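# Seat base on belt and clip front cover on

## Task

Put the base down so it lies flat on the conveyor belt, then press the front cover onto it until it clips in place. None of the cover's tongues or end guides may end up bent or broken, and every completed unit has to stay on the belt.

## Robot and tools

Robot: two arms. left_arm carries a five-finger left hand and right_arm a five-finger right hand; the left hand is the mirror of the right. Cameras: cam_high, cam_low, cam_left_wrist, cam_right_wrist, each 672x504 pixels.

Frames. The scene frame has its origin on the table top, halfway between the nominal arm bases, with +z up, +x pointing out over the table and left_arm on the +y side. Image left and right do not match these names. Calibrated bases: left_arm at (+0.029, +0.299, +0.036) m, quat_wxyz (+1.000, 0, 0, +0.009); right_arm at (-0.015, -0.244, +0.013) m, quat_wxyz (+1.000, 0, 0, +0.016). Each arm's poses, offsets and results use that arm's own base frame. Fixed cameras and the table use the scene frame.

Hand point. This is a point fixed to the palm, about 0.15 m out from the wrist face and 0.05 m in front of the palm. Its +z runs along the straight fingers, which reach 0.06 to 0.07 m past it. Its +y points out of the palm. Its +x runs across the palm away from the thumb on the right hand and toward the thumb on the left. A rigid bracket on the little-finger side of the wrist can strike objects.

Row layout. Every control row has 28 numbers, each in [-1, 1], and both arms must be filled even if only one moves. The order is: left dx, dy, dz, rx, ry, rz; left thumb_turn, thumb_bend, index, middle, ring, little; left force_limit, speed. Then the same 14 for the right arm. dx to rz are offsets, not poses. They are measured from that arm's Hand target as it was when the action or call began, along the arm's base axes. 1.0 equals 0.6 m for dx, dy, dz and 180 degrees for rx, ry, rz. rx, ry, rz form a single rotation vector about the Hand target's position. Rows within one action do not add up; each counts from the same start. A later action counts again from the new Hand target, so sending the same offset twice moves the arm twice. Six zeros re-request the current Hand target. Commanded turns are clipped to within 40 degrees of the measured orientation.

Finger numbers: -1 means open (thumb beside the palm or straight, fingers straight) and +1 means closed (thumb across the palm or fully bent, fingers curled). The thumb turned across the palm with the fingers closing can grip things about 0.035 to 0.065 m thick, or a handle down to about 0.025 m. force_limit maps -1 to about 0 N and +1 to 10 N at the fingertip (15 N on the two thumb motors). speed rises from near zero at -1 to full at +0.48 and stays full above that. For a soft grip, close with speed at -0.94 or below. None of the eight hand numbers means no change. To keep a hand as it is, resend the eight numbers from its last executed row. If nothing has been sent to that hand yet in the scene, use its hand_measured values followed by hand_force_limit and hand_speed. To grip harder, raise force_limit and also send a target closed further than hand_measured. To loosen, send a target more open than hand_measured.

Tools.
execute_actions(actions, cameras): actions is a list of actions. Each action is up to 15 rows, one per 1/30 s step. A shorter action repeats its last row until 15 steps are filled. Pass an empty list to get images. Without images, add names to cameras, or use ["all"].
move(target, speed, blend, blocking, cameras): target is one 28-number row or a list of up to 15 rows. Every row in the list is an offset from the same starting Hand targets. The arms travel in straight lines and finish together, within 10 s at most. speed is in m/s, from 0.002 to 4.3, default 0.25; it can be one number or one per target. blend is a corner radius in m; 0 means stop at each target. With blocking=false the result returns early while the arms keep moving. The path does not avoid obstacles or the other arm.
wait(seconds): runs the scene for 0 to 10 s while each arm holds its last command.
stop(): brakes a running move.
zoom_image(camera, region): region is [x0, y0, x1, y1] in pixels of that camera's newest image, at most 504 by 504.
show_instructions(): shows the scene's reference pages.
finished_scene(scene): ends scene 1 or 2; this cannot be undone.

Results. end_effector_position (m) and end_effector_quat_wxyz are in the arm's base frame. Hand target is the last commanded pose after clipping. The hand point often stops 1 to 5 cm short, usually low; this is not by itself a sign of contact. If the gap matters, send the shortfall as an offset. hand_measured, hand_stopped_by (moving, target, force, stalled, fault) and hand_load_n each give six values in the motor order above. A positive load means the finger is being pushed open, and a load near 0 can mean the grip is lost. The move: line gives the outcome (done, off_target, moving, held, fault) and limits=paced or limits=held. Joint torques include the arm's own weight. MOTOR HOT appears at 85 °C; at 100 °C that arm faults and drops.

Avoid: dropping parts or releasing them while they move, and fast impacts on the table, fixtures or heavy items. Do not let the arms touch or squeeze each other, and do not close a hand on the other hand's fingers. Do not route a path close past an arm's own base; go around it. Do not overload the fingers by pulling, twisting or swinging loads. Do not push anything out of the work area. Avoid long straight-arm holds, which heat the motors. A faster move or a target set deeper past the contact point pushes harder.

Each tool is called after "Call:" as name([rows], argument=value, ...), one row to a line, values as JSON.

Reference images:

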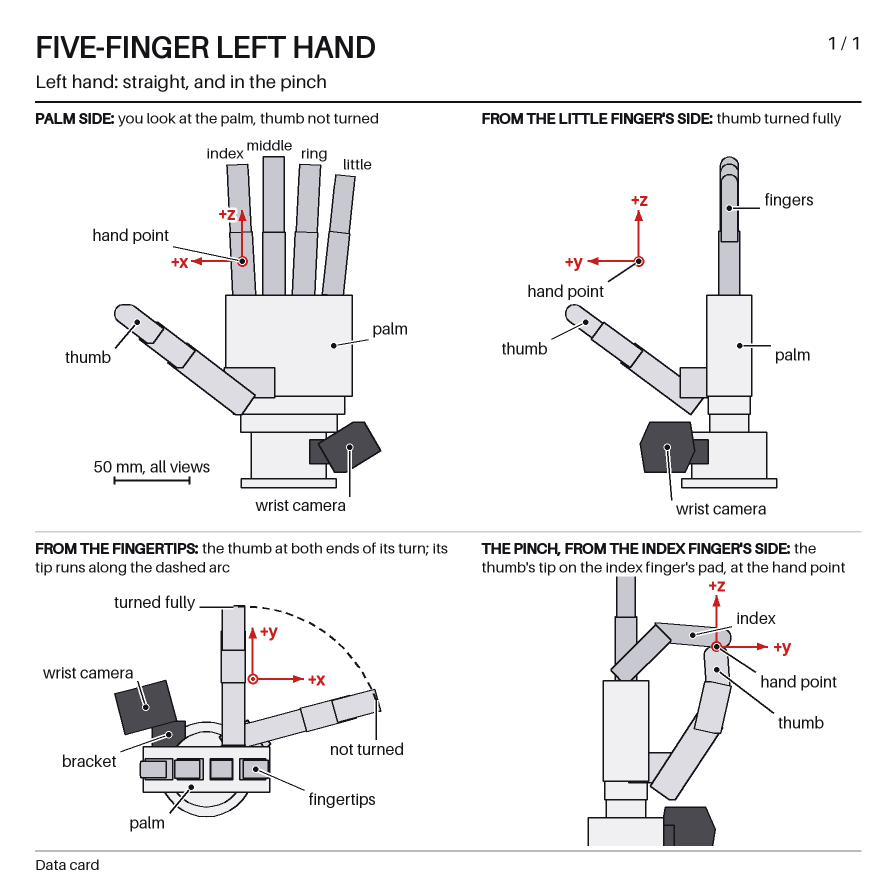

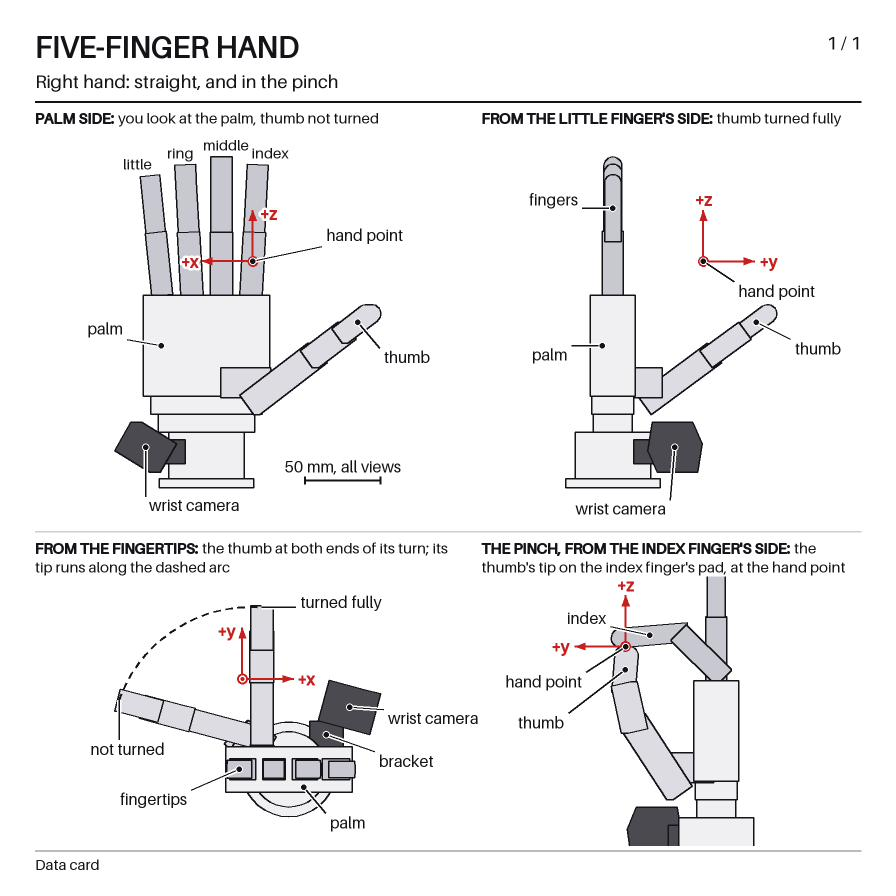

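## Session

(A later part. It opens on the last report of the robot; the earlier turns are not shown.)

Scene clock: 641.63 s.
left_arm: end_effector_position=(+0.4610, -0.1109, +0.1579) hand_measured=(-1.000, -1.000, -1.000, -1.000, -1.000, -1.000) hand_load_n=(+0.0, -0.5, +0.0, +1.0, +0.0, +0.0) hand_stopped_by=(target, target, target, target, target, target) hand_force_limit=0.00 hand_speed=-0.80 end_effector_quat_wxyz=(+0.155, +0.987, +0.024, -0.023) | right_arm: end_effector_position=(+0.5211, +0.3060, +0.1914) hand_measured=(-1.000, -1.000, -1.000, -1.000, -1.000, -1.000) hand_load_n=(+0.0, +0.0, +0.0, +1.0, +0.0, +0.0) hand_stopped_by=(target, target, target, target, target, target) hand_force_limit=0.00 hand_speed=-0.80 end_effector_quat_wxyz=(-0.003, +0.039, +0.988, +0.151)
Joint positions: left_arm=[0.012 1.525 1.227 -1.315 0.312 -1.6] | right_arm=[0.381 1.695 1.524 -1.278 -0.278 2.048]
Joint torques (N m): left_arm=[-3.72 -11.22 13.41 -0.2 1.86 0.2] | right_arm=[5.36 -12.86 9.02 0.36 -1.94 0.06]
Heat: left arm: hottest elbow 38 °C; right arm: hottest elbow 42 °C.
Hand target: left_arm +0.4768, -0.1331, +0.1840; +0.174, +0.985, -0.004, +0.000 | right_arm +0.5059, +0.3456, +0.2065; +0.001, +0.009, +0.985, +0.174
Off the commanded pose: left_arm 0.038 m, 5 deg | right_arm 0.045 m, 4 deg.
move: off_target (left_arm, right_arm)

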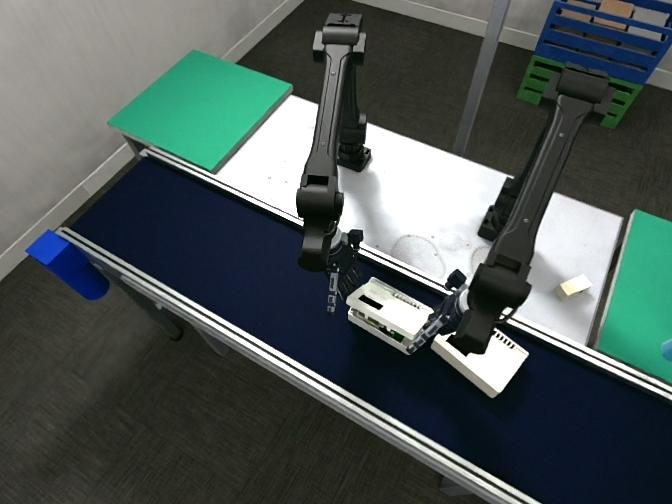

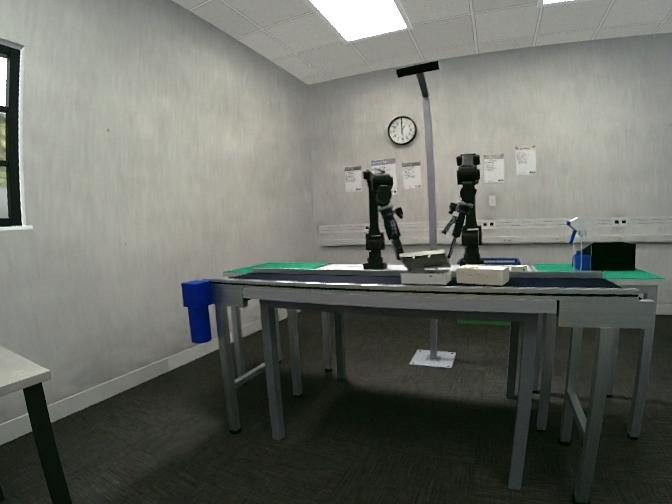

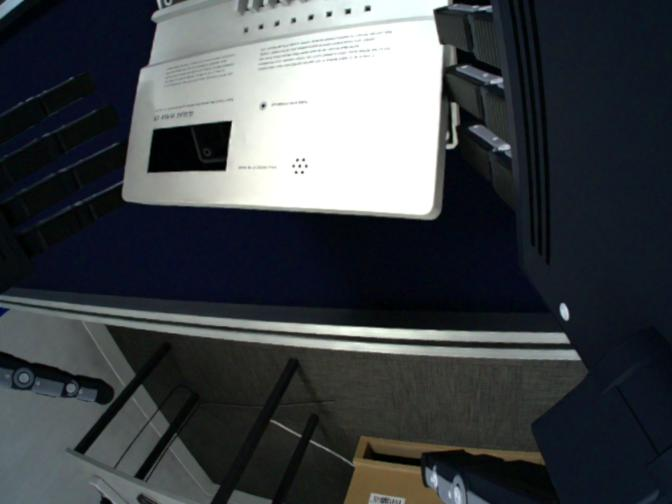

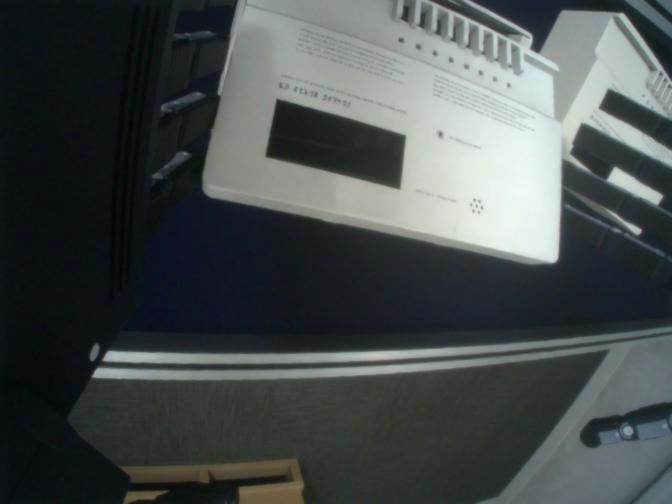

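Call:
move([
  [-0.008,0.0,-0.06,0.0,0.0,0.0,-1,-1,-1,-1,-1,-1,0,-0.8, -0.008,0.0,-0.05,0,0,0.0,-1,-1,-1,-1,-1,-1,0,-0.8],
  [-0.012,0.0,-0.1,0.0,0.0,0.0,-1,-1,-1,-1,-1,-1,0,-0.8, -0.012,0.0,-0.08,0,0,0.0,-1,-1,-1,-1,-1,-1,0,-0.8],
], speed=0.04, cameras=["cam_left_wrist","cam_right_wrist","cam_low","cam_high"])

Call:
zoom_image(camera="cam_low", region=[390, 245, 460, 290])

Call:
zoom_image(camera="cam_high", region=[335, 260, 445, 360])

Scene clock: 652.10 s.
left_arm: end_effector_position=(+0.4736, -0.1111, +0.1238) hand_measured=(-1.000, -1.000, -1.000, -1.000, -1.000, -1.000) hand_load_n=(+0.0, -0.5, +0.0, +1.0, +0.0, +0.0) hand_stopped_by=(target, target, target, target, target, target) hand_force_limit=0.00 hand_speed=-0.80 end_effector_quat_wxyz=(+0.156, +0.988, +0.019, +0.003) | right_arm: end_effector_position=(+0.5089, +0.3075, +0.1481) hand_measured=(-1.000, -1.000, -1.000, -1.000, -1.000, -1.000) hand_load_n=(+0.0, +0.0, +1.0, +0.0, +0.0, +0.0) hand_stopped_by=(target, target, target, target, target, target) hand_force_limit=0.00 hand_speed=-0.80 end_effector_quat_wxyz=(-0.006, +0.045, +0.987, +0.152)
Joint positions: left_arm=[0.012 1.558 1.165 -1.17 0.314 -1.599] | right_arm=[0.391 1.694 1.407 -1.162 -0.282 2.069]
Joint torques (N m): left_arm=[-3.78 -11.34 7.65 0.44 1.78 0.14] | right_arm=[4.89 -11.99 8.77 0.87 -1.71 -0.09]
Heat: left arm: hottest elbow 38 °C; right arm: hottest elbow 40 °C.
Hand target: left_arm +0.4696, -0.1331, +0.1240; +0.174, +0.985, -0.004, +0.000 | right_arm +0.4986, +0.3456, +0.1585; +0.001, +0.010, +0.985, +0.174
Off the commanded pose: left_arm 0.022 m, 3 deg | right_arm 0.041 m, 5 deg.
move: off_target (left_arm, right_arm)

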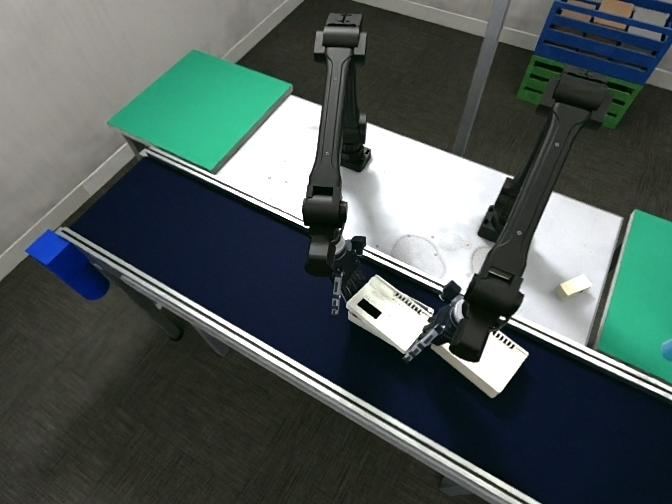

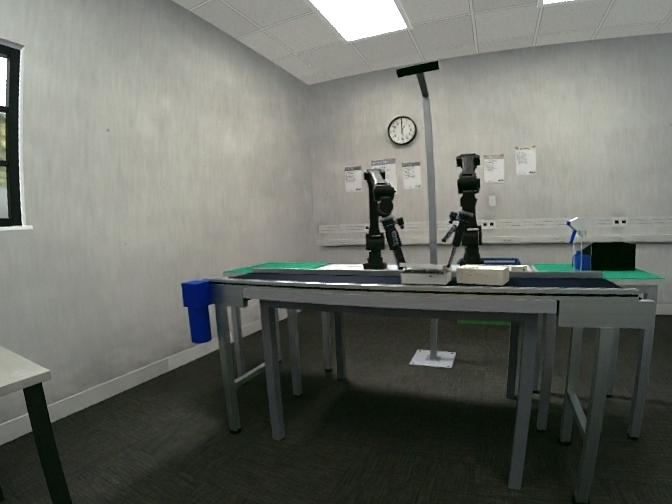

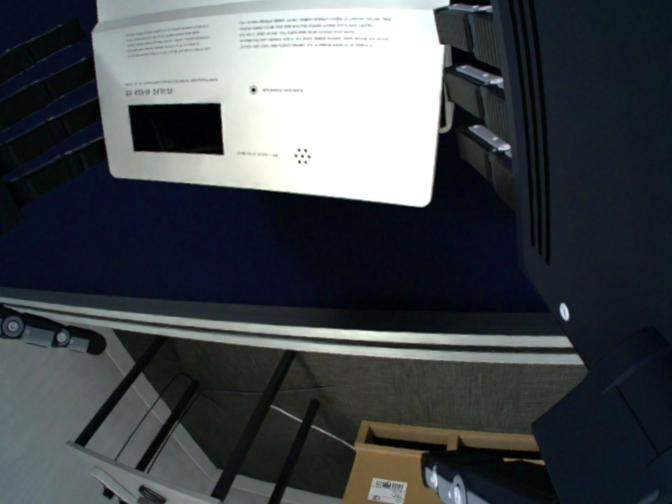

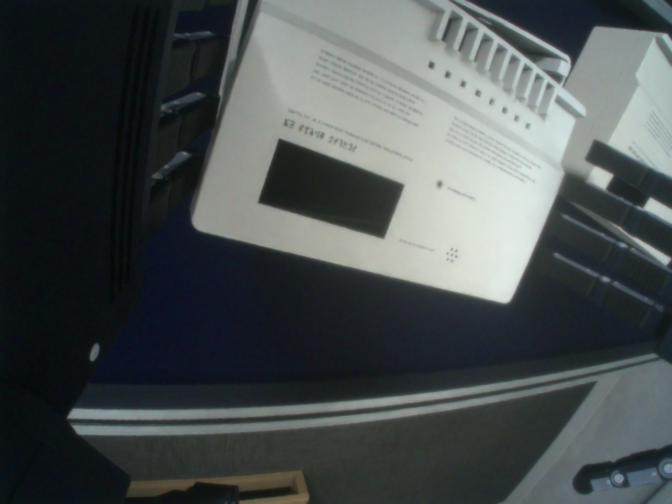

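Scaled by 7.200 from the camera's 672x504 image, which has a finer 960x720 frame.

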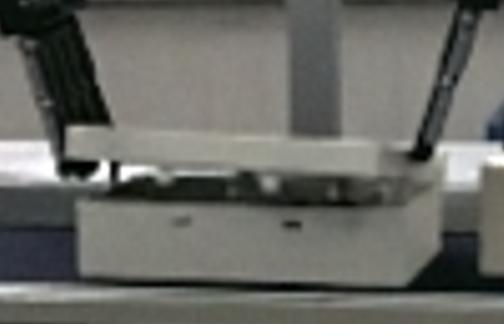

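Scaled by 4.582 from the camera's 672x504 image, which has a finer 960x720 frame.

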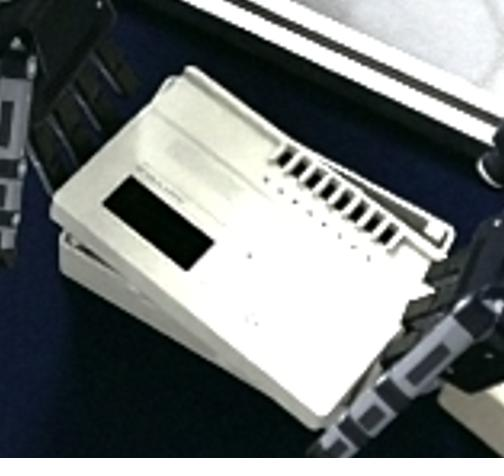

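Call:
move([
  [0.0,0.0,0.045,0.0,0.0,0.01,-1,-1,-1,-1,-1,-1,0,-0.8, 0.0,0.0,0.03,0,0,0.01,-1,-1,-1,-1,-1,-1,0,-0.8],
  [0.0,0.0,0.045,0.0,0.0,0.02,-1,-1,-1,-1,-1,-1,0,-0.8, 0.035,0.0,0.035,0,0,0.02,-1,-1,-1,-1,-1,-1,0,-0.8],
], speed=0.04, cameras=["cam_left_wrist","cam_right_wrist","cam_low","cam_high"])

Call:
zoom_image(camera="cam_low", region=[390, 245, 460, 290])

Call:
zoom_image(camera="cam_high", region=[335, 260, 445, 360])

Scene clock: 658.87 s.
left_arm: end_effector_position=(+0.4658, -0.1085, +0.1292) hand_measured=(-1.000, -1.000, -1.000, -1.000, -1.000, -1.000) hand_load_n=(+0.0, +0.0, +0.0, +1.0, +0.0, +0.0) hand_stopped_by=(target, target, target, target, target, target) hand_force_limit=0.00 hand_speed=-0.80 end_effector_quat_wxyz=(+0.152, +0.987, +0.042, -0.012) | right_arm: end_effector_position=(+0.5135, +0.3124, +0.1523) hand_measured=(-1.000, -1.000, -1.000, -1.000, -1.000, -1.000) hand_load_n=(+0.0, +0.0, +0.5, +0.5, +0.0, +0.0) hand_stopped_by=(target, target, target, target, target, target) hand_force_limit=0.00 hand_speed=-0.80 end_effector_quat_wxyz=(-0.020, +0.014, +0.989, +0.144)
Joint positions: left_arm=[0.012 1.539 1.165 -1.213 0.306 -1.641] | right_arm=[0.39 1.738 1.483 -1.237 -0.281 2]
Joint torques (N m): left_arm=[-4.13 -13.16 9.24 0.36 2.1 -0.17] | right_arm=[3.19 -11.75 13.44 -0.27 -2.22 -0.3]
Heat: left arm: hottest elbow 38 °C; right arm: hottest elbow 40 °C.
Hand target: left_arm +0.4696, -0.1331, +0.1510; +0.174, +0.984, +0.027, +0.005 | right_arm +0.5197, +0.3456, +0.1796; -0.004, -0.021, +0.984, +0.174
Off the commanded pose: left_arm 0.033 m, 4 deg | right_arm 0.043 m, 6 deg.
move: off_target (left_arm, right_arm)

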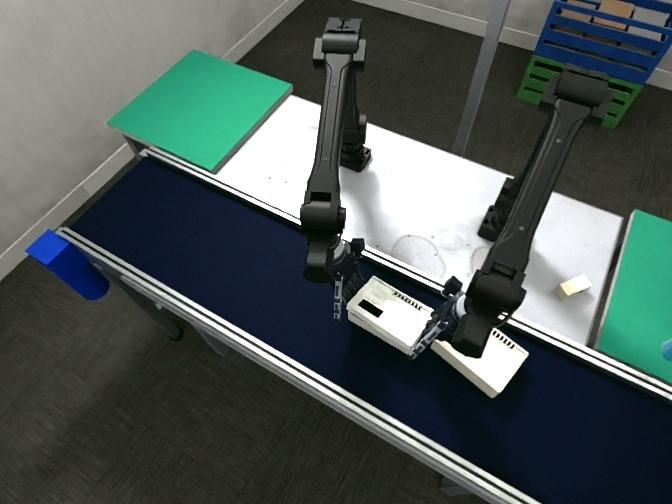

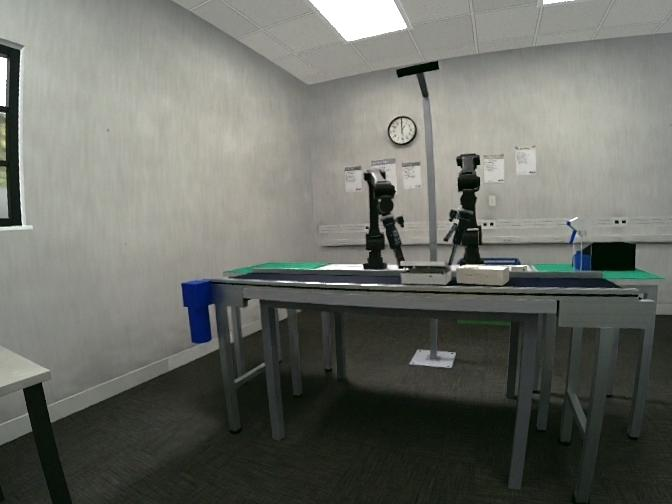

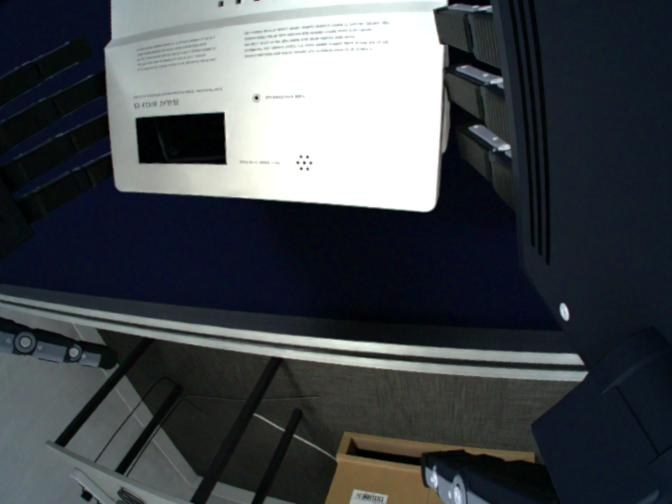

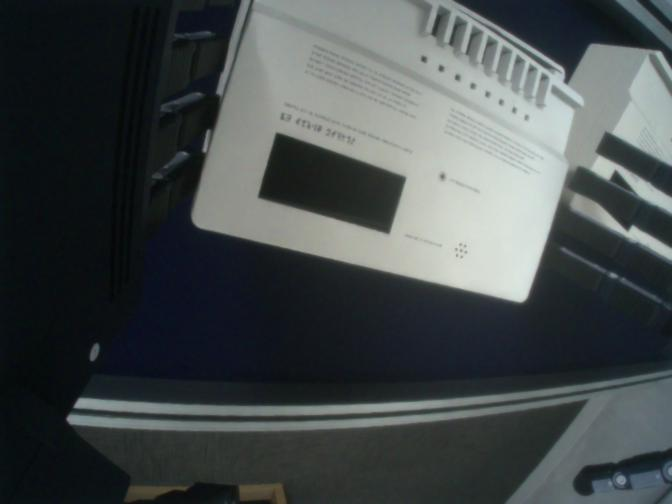

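Scaled by 7.200 from the camera's 672x504 image, which has a finer 960x720 frame.

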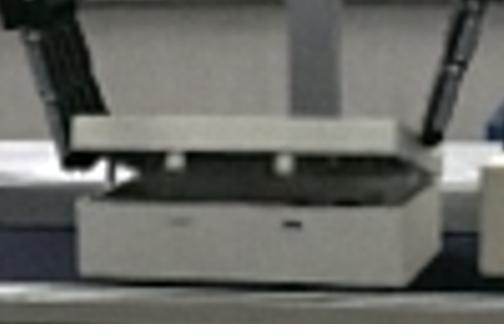

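Scaled by 4.582 from the camera's 672x504 image, which has a finer 960x720 frame.

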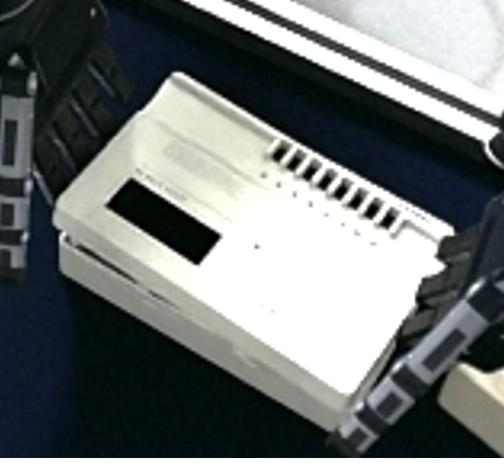

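Call:
move([
  [-0.036,0.006,0.0,0.0,0.0,0.0,-1,-1,-1,-1,-1,-1,0,-0.8, -0.05,0.006,0.0,0,0,0.0,-1,-1,-1,-1,-1,-1,0,-0.8],
], speed=0.03, cameras=["cam_left_wrist","cam_right_wrist","cam_low","cam_high"])

Call:
zoom_image(camera="cam_low", region=[390, 245, 460, 290])

Call:
zoom_image(camera="cam_high", region=[335, 260, 445, 360])

Scene clock: 666.07 s.
left_arm: end_effector_position=(+0.4532, -0.1096, +0.1417) hand_measured=(-1.000, -1.000, -1.000, -1.000, -1.000, -1.000) hand_load_n=(+0.0, +0.0, +0.0, +0.5, +0.0, +0.0) hand_stopped_by=(target, target, target, target, target, target) hand_force_limit=0.00 hand_speed=-0.80 end_effector_quat_wxyz=(+0.155, +0.987, +0.040, +0.002) | right_arm: end_effector_position=(+0.5028, +0.3098, +0.1620) hand_measured=(-1.000, -1.000, -1.000, -1.000, -1.000, -1.000) hand_load_n=(+0.0, +0.0, +0.0, +1.0, +0.0, +0.0) hand_stopped_by=(target, target, target, target, target, target) hand_force_limit=0.00 hand_speed=-0.80 end_effector_quat_wxyz=(-0.015, +0.012, +0.989, +0.148)
Joint positions: left_arm=[0.012 1.48 1.129 -1.207 0.312 -1.642] | right_arm=[0.392 1.697 1.451 -1.234 -0.286 2]
Joint torques (N m): left_arm=[-3.72 -11.99 7.47 0.25 1.84 -0.1] | right_arm=[5.3 -12.86 8.7 0.69 -1.95 -0.01]
Heat: left arm: hottest elbow 37 °C; right arm: hottest elbow 41 °C.
Hand target: left_arm +0.4480, -0.1295, +0.1510; +0.174, +0.984, +0.027, +0.005 | right_arm +0.4897, +0.3492, +0.1795; -0.004, -0.021, +0.984, +0.174
Off the commanded pose: left_arm 0.023 m, 3 deg | right_arm 0.045 m, 5 deg.
move: off_target (left_arm, right_arm)

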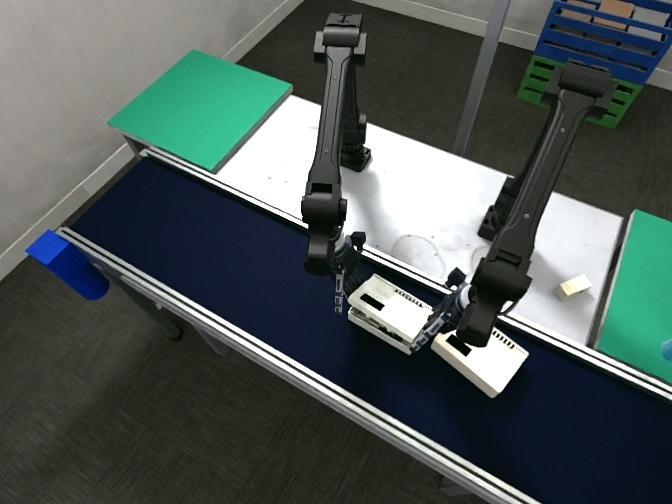

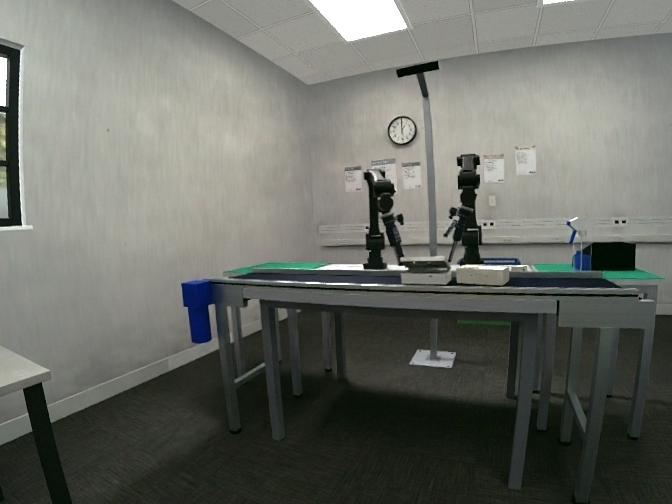

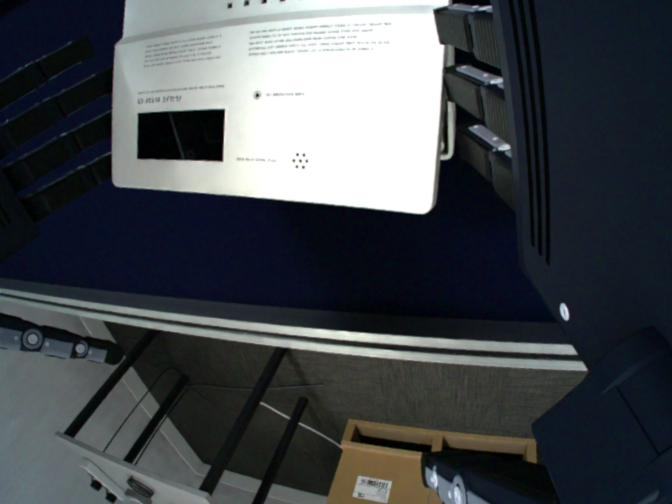

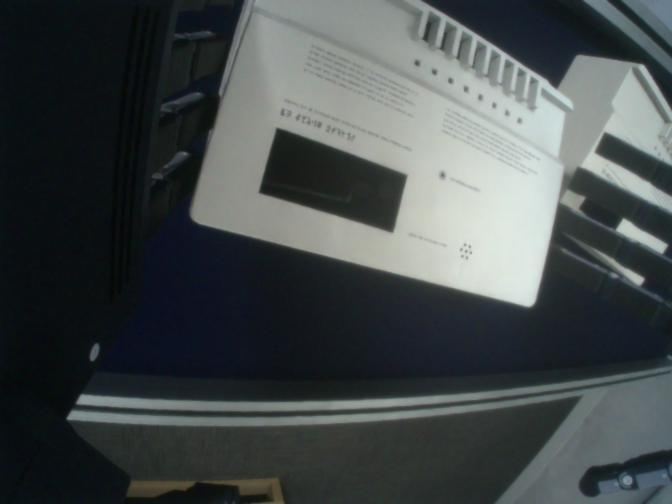

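Scaled by 7.200 from the camera's 672x504 image, which has a finer 960x720 frame.

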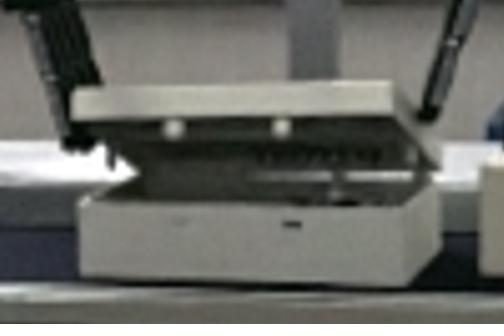

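Scaled by 4.582 from the camera's 672x504 image, which has a finer 960x720 frame.

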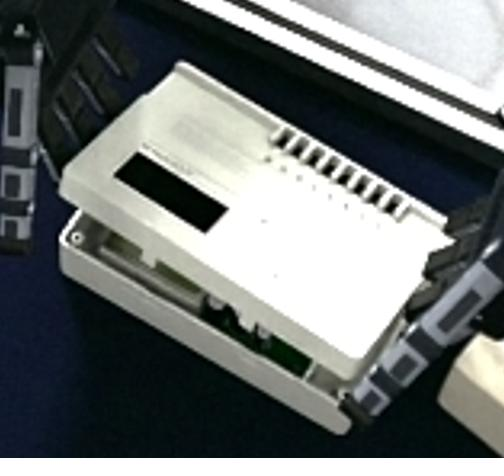

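Call:
move([
  [0.0,0.006,-0.052,0.0,0.0,0.0,-1,-1,-1,-1,-1,-1,0,-0.8, 0.0,0.006,-0.049,0,0,0.0,-1,-1,-1,-1,-1,-1,0,-0.8],
], speed=0.03, cameras=["cam_left_wrist","cam_right_wrist","cam_low","cam_high"])

Call:
zoom_image(camera="cam_low", region=[390, 255, 450, 290])

Call:
zoom_image(camera="cam_high", region=[335, 260, 445, 360])

Scene clock: 674.13 s.
left_arm: end_effector_position=(+0.4504, -0.1095, +0.1204) hand_measured=(-1.000, -1.000, -1.000, -1.000, -1.000, -1.000) hand_load_n=(+0.0, +0.0, +0.0, +1.0, +0.0, +0.0) hand_stopped_by=(target, target, target, target, target, target) hand_force_limit=0.00 hand_speed=-0.80 end_effector_quat_wxyz=(+0.155, +0.987, +0.039, +0.009) | right_arm: end_effector_position=(+0.5027, +0.3104, +0.1459) hand_measured=(-1.000, -1.000, -1.000, -1.000, -1.000, -1.000) hand_load_n=(+0.0, -0.5, +1.0, +0.0, +0.0, +0.0) hand_stopped_by=(target, target, target, target, target, target) hand_force_limit=0.00 hand_speed=-0.80 end_effector_quat_wxyz=(-0.005, +0.016, +0.988, +0.153)
Joint positions: left_arm=[0.012 1.486 1.073 -1.13 0.311 -1.642] | right_arm=[0.394 1.694 1.399 -1.16 -0.285 2.013]
Joint torques (N m): left_arm=[-2.96 -9.76 7.5 0.54 1.84 0] | right_arm=[5.6 -11.11 8.73 0.8 -1.91 -0.07]
Heat: left arm: hottest elbow 37 °C; right arm: hottest elbow 40 °C.
Hand target: left_arm +0.4481, -0.1259, +0.1198; +0.174, +0.984, +0.027, +0.005 | right_arm +0.4896, +0.3528, +0.1501; -0.004, -0.021, +0.984, +0.174
Off the commanded pose: left_arm 0.017 m, 3 deg | right_arm 0.045 m, 5 deg.
move: off_target (left_arm, right_arm)

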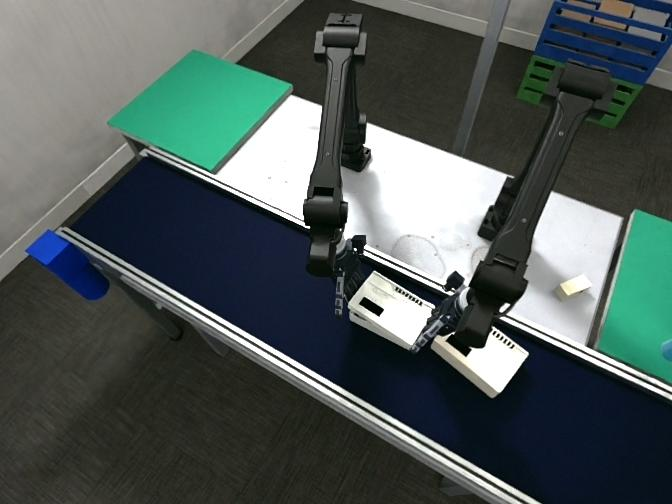

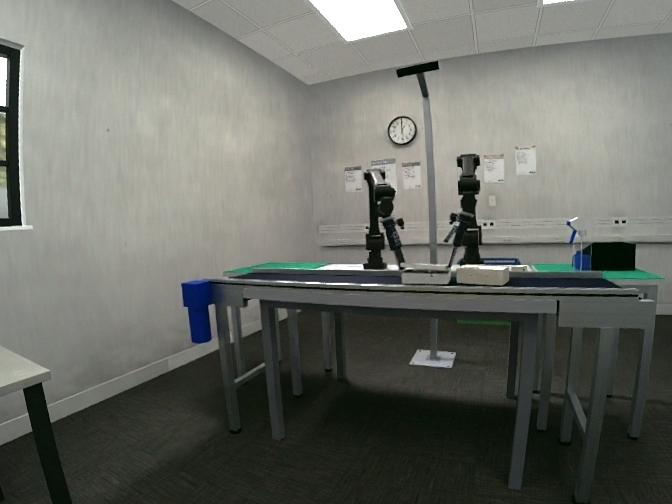

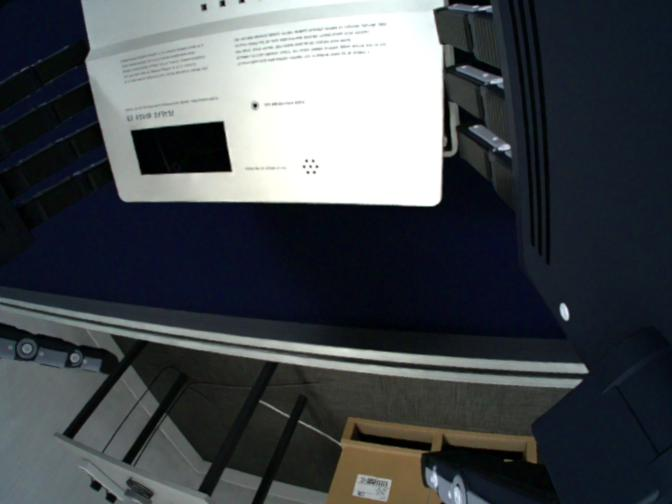

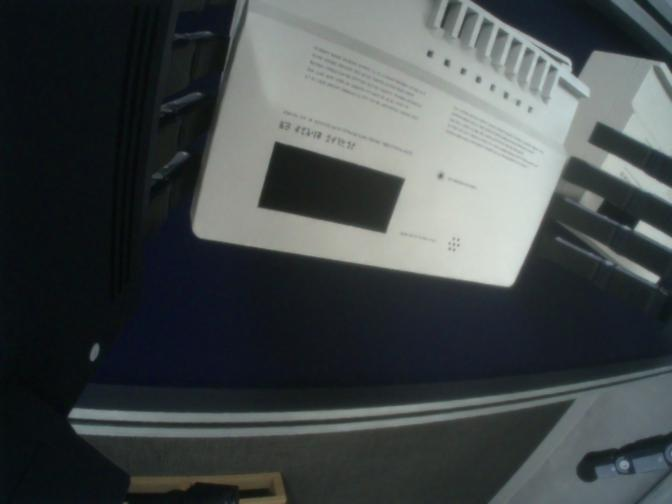

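Scaled by 8.400 from the camera's 672x504 image, which has a finer 960x720 frame.

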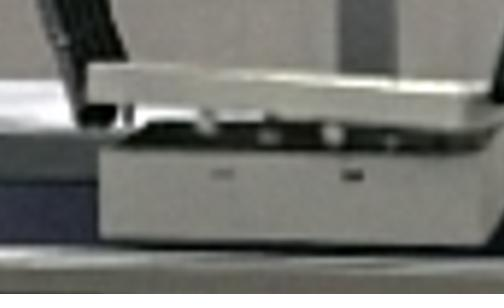

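Scaled by 4.582 from the camera's 672x504 image, which has a finer 960x720 frame.

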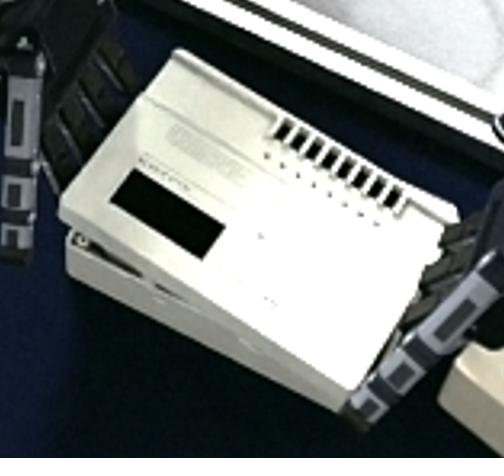

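Call:
move([
  [-0.024,0.01,0.0,0.0,0.0,0.01,-1,-1,-1,-1,-1,-1,0,-0.8, 0.0,0.01,0.0,0,0,0.01,-1,-1,-1,-1,-1,-1,0,-0.8],
  [-0.024,0.01,-0.02,0.0,0.0,0.01,-1,-1,-1,-1,-1,-1,0,-0.8, 0.0,0.01,-0.025,0,0,0.01,-1,-1,-1,-1,-1,-1,0,-0.8],
], speed=0.03, cameras=["cam_left_wrist","cam_low","cam_high"])

Call:
zoom_image(camera="cam_low", region=[390, 255, 450, 290])

Call:
zoom_image(camera="cam_high", region=[335, 260, 445, 360])

Scene clock: 683.00 s.
left_arm: end_effector_position=(+0.4366, -0.1065, +0.1106) hand_measured=(-1.000, -1.000, -1.000, -1.000, -1.000, -1.000) hand_load_n=(+0.0, +0.0, +0.0, +0.0, +0.5, +0.0) hand_stopped_by=(target, target, target, target, target, target) hand_force_limit=0.00 hand_speed=-0.80 end_effector_quat_wxyz=(+0.156, +0.987, +0.045, +0.011) | right_arm: end_effector_position=(+0.5012, +0.3156, +0.1339) hand_measured=(-1.000, -1.000, -1.000, -1.000, -1.000, -1.000) hand_load_n=(+0.5, +0.0, +0.0, +0.5, +0.5, +0.0) hand_stopped_by=(target, target, target, target, target, target) hand_force_limit=0.00 hand_speed=-0.80 end_effector_quat_wxyz=(-0.008, +0.001, +0.989, +0.151)
Joint positions: left_arm=[0.019 1.458 1.014 -1.096 0.312 -1.647] | right_arm=[0.401 1.715 1.395 -1.145 -0.285 1.99]
Joint torques (N m): left_arm=[-2.78 -10.11 6.48 0.92 1.79 -0.18] | right_arm=[5.48 -10.81 8.62 1.14 -2.06 -0.1]
Heat: left arm: hottest elbow 37 °C; right arm: hottest elbow 39 °C.
Hand target: left_arm +0.4336, -0.1198, +0.1077; +0.174, +0.984, +0.042, +0.008 | right_arm +0.4896, +0.3588, +0.1351; -0.007, -0.037, +0.984, +0.174
Off the commanded pose: left_arm 0.014 m, 2 deg | right_arm 0.045 m, 5 deg.
move: off_target (left_arm, right_arm)
Images, in order (width x height): cam_high 672x504, cam_low 672x504, cam_left_wrist 672x504.

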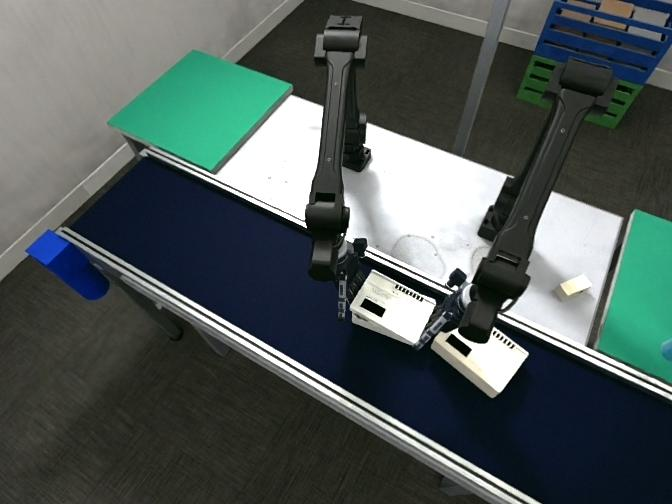

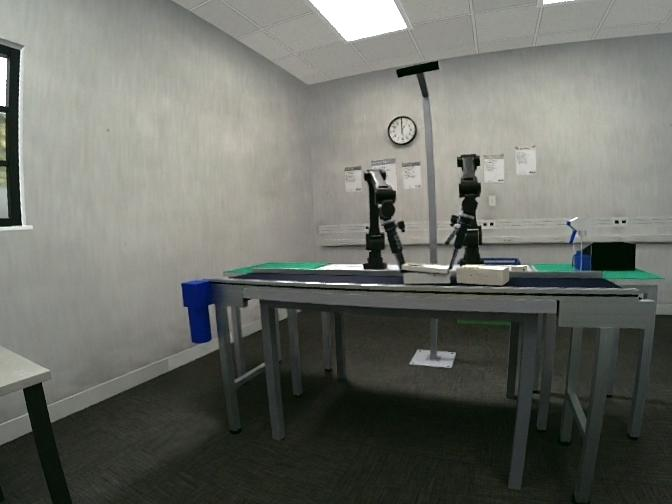

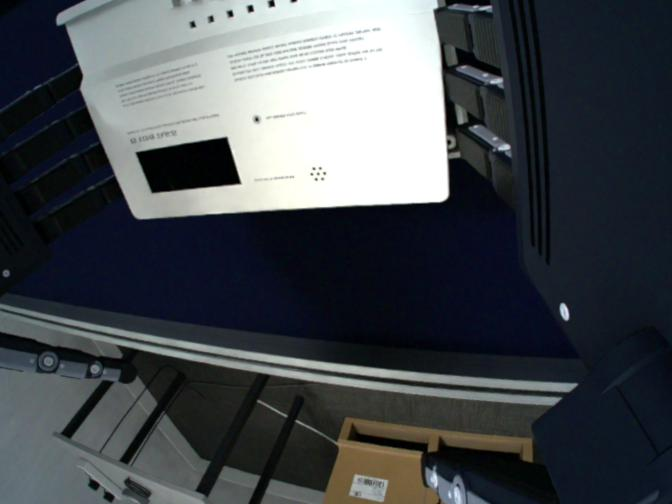

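Scaled by 8.400 from the camera's 672x504 image, which has a finer 960x720 frame.

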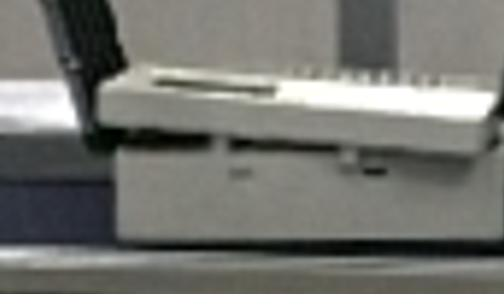

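Scaled by 4.582 from the camera's 672x504 image, which has a finer 960x720 frame.

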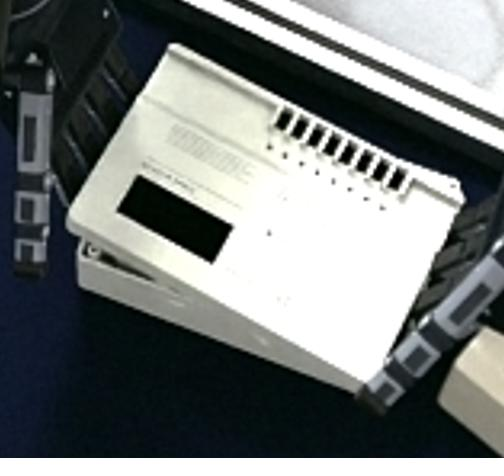

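Call:
move([
  [0.0,0.0,0.06,0.0,0.0,0.0,-1,-1,-1,-1,-1,-1,0,-0.8, 0.0,0.0,0.05,0,0,0.0,-1,-1,-1,-1,-1,-1,0,-0.8],
  [0.0,0.02,0.06,0.0,0.0,0.0,-1,-1,-1,-1,-1,-1,0,-0.8, 0.0,0.02,0.05,0,0,0.0,-1,-1,-1,-1,-1,-1,0,-0.8],
], speed=0.04, cameras=["cam_left_wrist","cam_right_wrist","cam_low","cam_high"])

Call:
zoom_image(camera="cam_low", region=[390, 245, 460, 290])

Call:
zoom_image(camera="cam_high", region=[335, 260, 445, 360])

Scene clock: 689.33 s.
left_arm: end_effector_position=(+0.4204, -0.0958, +0.1158) hand_measured=(-1.000, -1.000, -1.000, -1.000, -1.000, -1.000) hand_load_n=(+0.0, +0.0, +0.0, +1.0, +0.0, +0.0) hand_stopped_by=(target, target, target, target, target, target) hand_force_limit=0.00 hand_speed=-0.80 end_effector_quat_wxyz=(+0.155, +0.986, +0.062, -0.016) | right_arm: end_effector_position=(+0.4859, +0.3275, +0.1351) hand_measured=(-1.000, -1.000, -1.000, -1.000, -1.000, -1.000) hand_load_n=(+0.0, +0.0, +0.0, +0.0, +1.0, +0.0) hand_stopped_by=(target, target, target, target, target, target) hand_force_limit=0.00 hand_speed=-0.80 end_effector_quat_wxyz=(-0.025, -0.013, +0.989, +0.146)
Joint positions: left_arm=[0.046 1.438 1.014 -1.176 0.312 -1.645] | right_arm=[0.429 1.715 1.404 -1.184 -0.289 1.985]
Joint torques (N m): left_arm=[-2.32 -10.99 11.7 -0.34 1.82 0.21] | right_arm=[4.95 -11.75 13.46 -0.16 -1.85 0.14]
Heat: left arm: hottest elbow 36 °C; right arm: hottest elbow 39 °C.
Hand target: left_arm +0.4337, -0.1078, +0.1438; +0.174, +0.984, +0.042, +0.008 | right_arm +0.4897, +0.3709, +0.1654; -0.007, -0.037, +0.984, +0.174
Off the commanded pose: left_arm 0.033 m, 4 deg | right_arm 0.053 m, 5 deg.
move: off_target (left_arm, right_arm)

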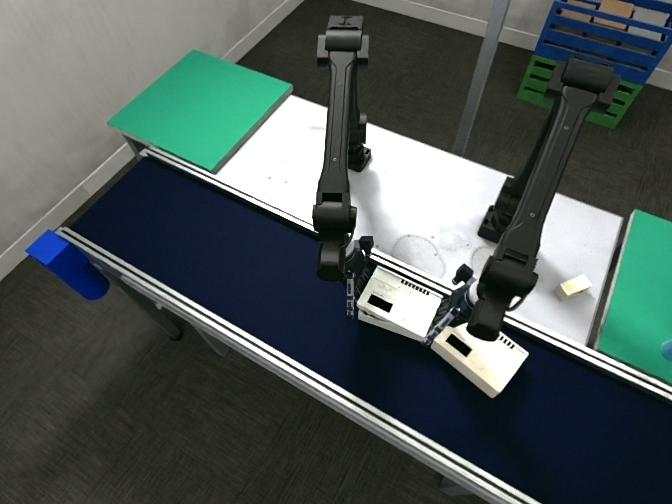

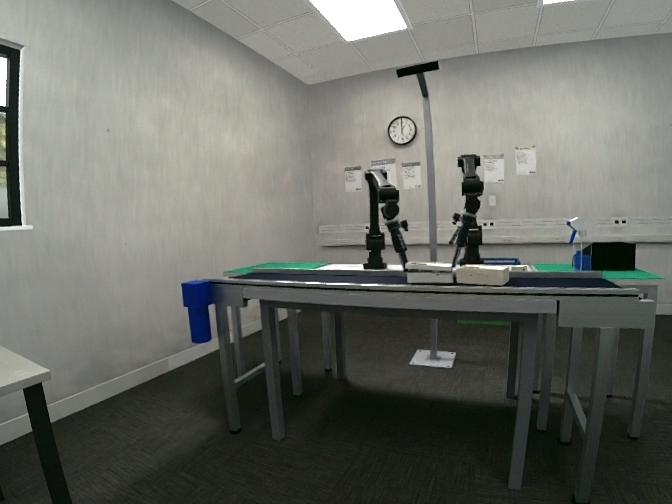

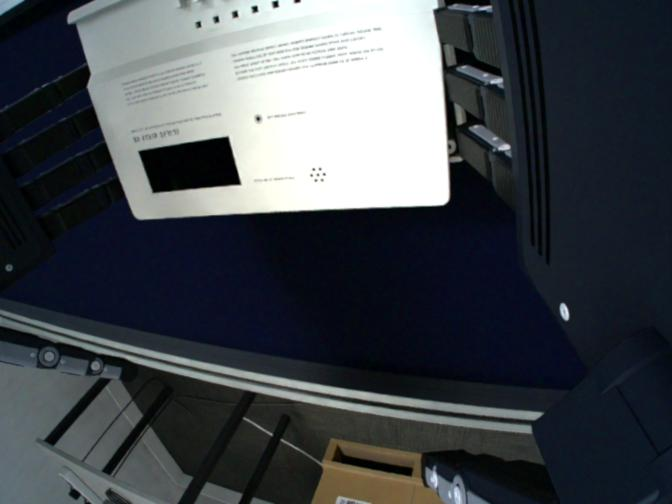

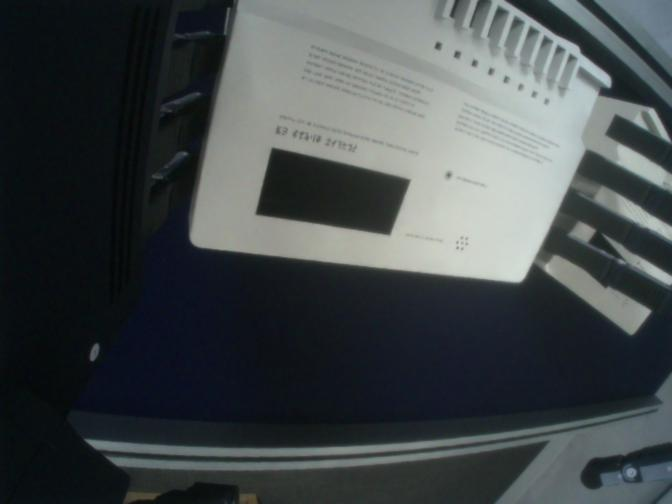

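Scaled by 7.200 from the camera's 672x504 image, which has a finer 960x720 frame.

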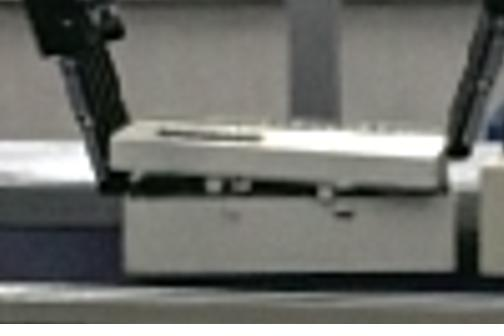

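Scaled by 4.582 from the camera's 672x504 image, which has a finer 960x720 frame.

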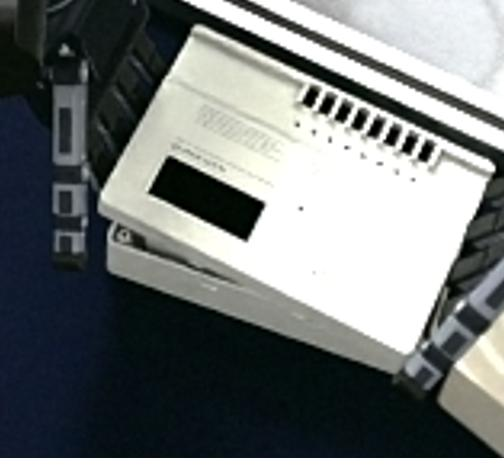

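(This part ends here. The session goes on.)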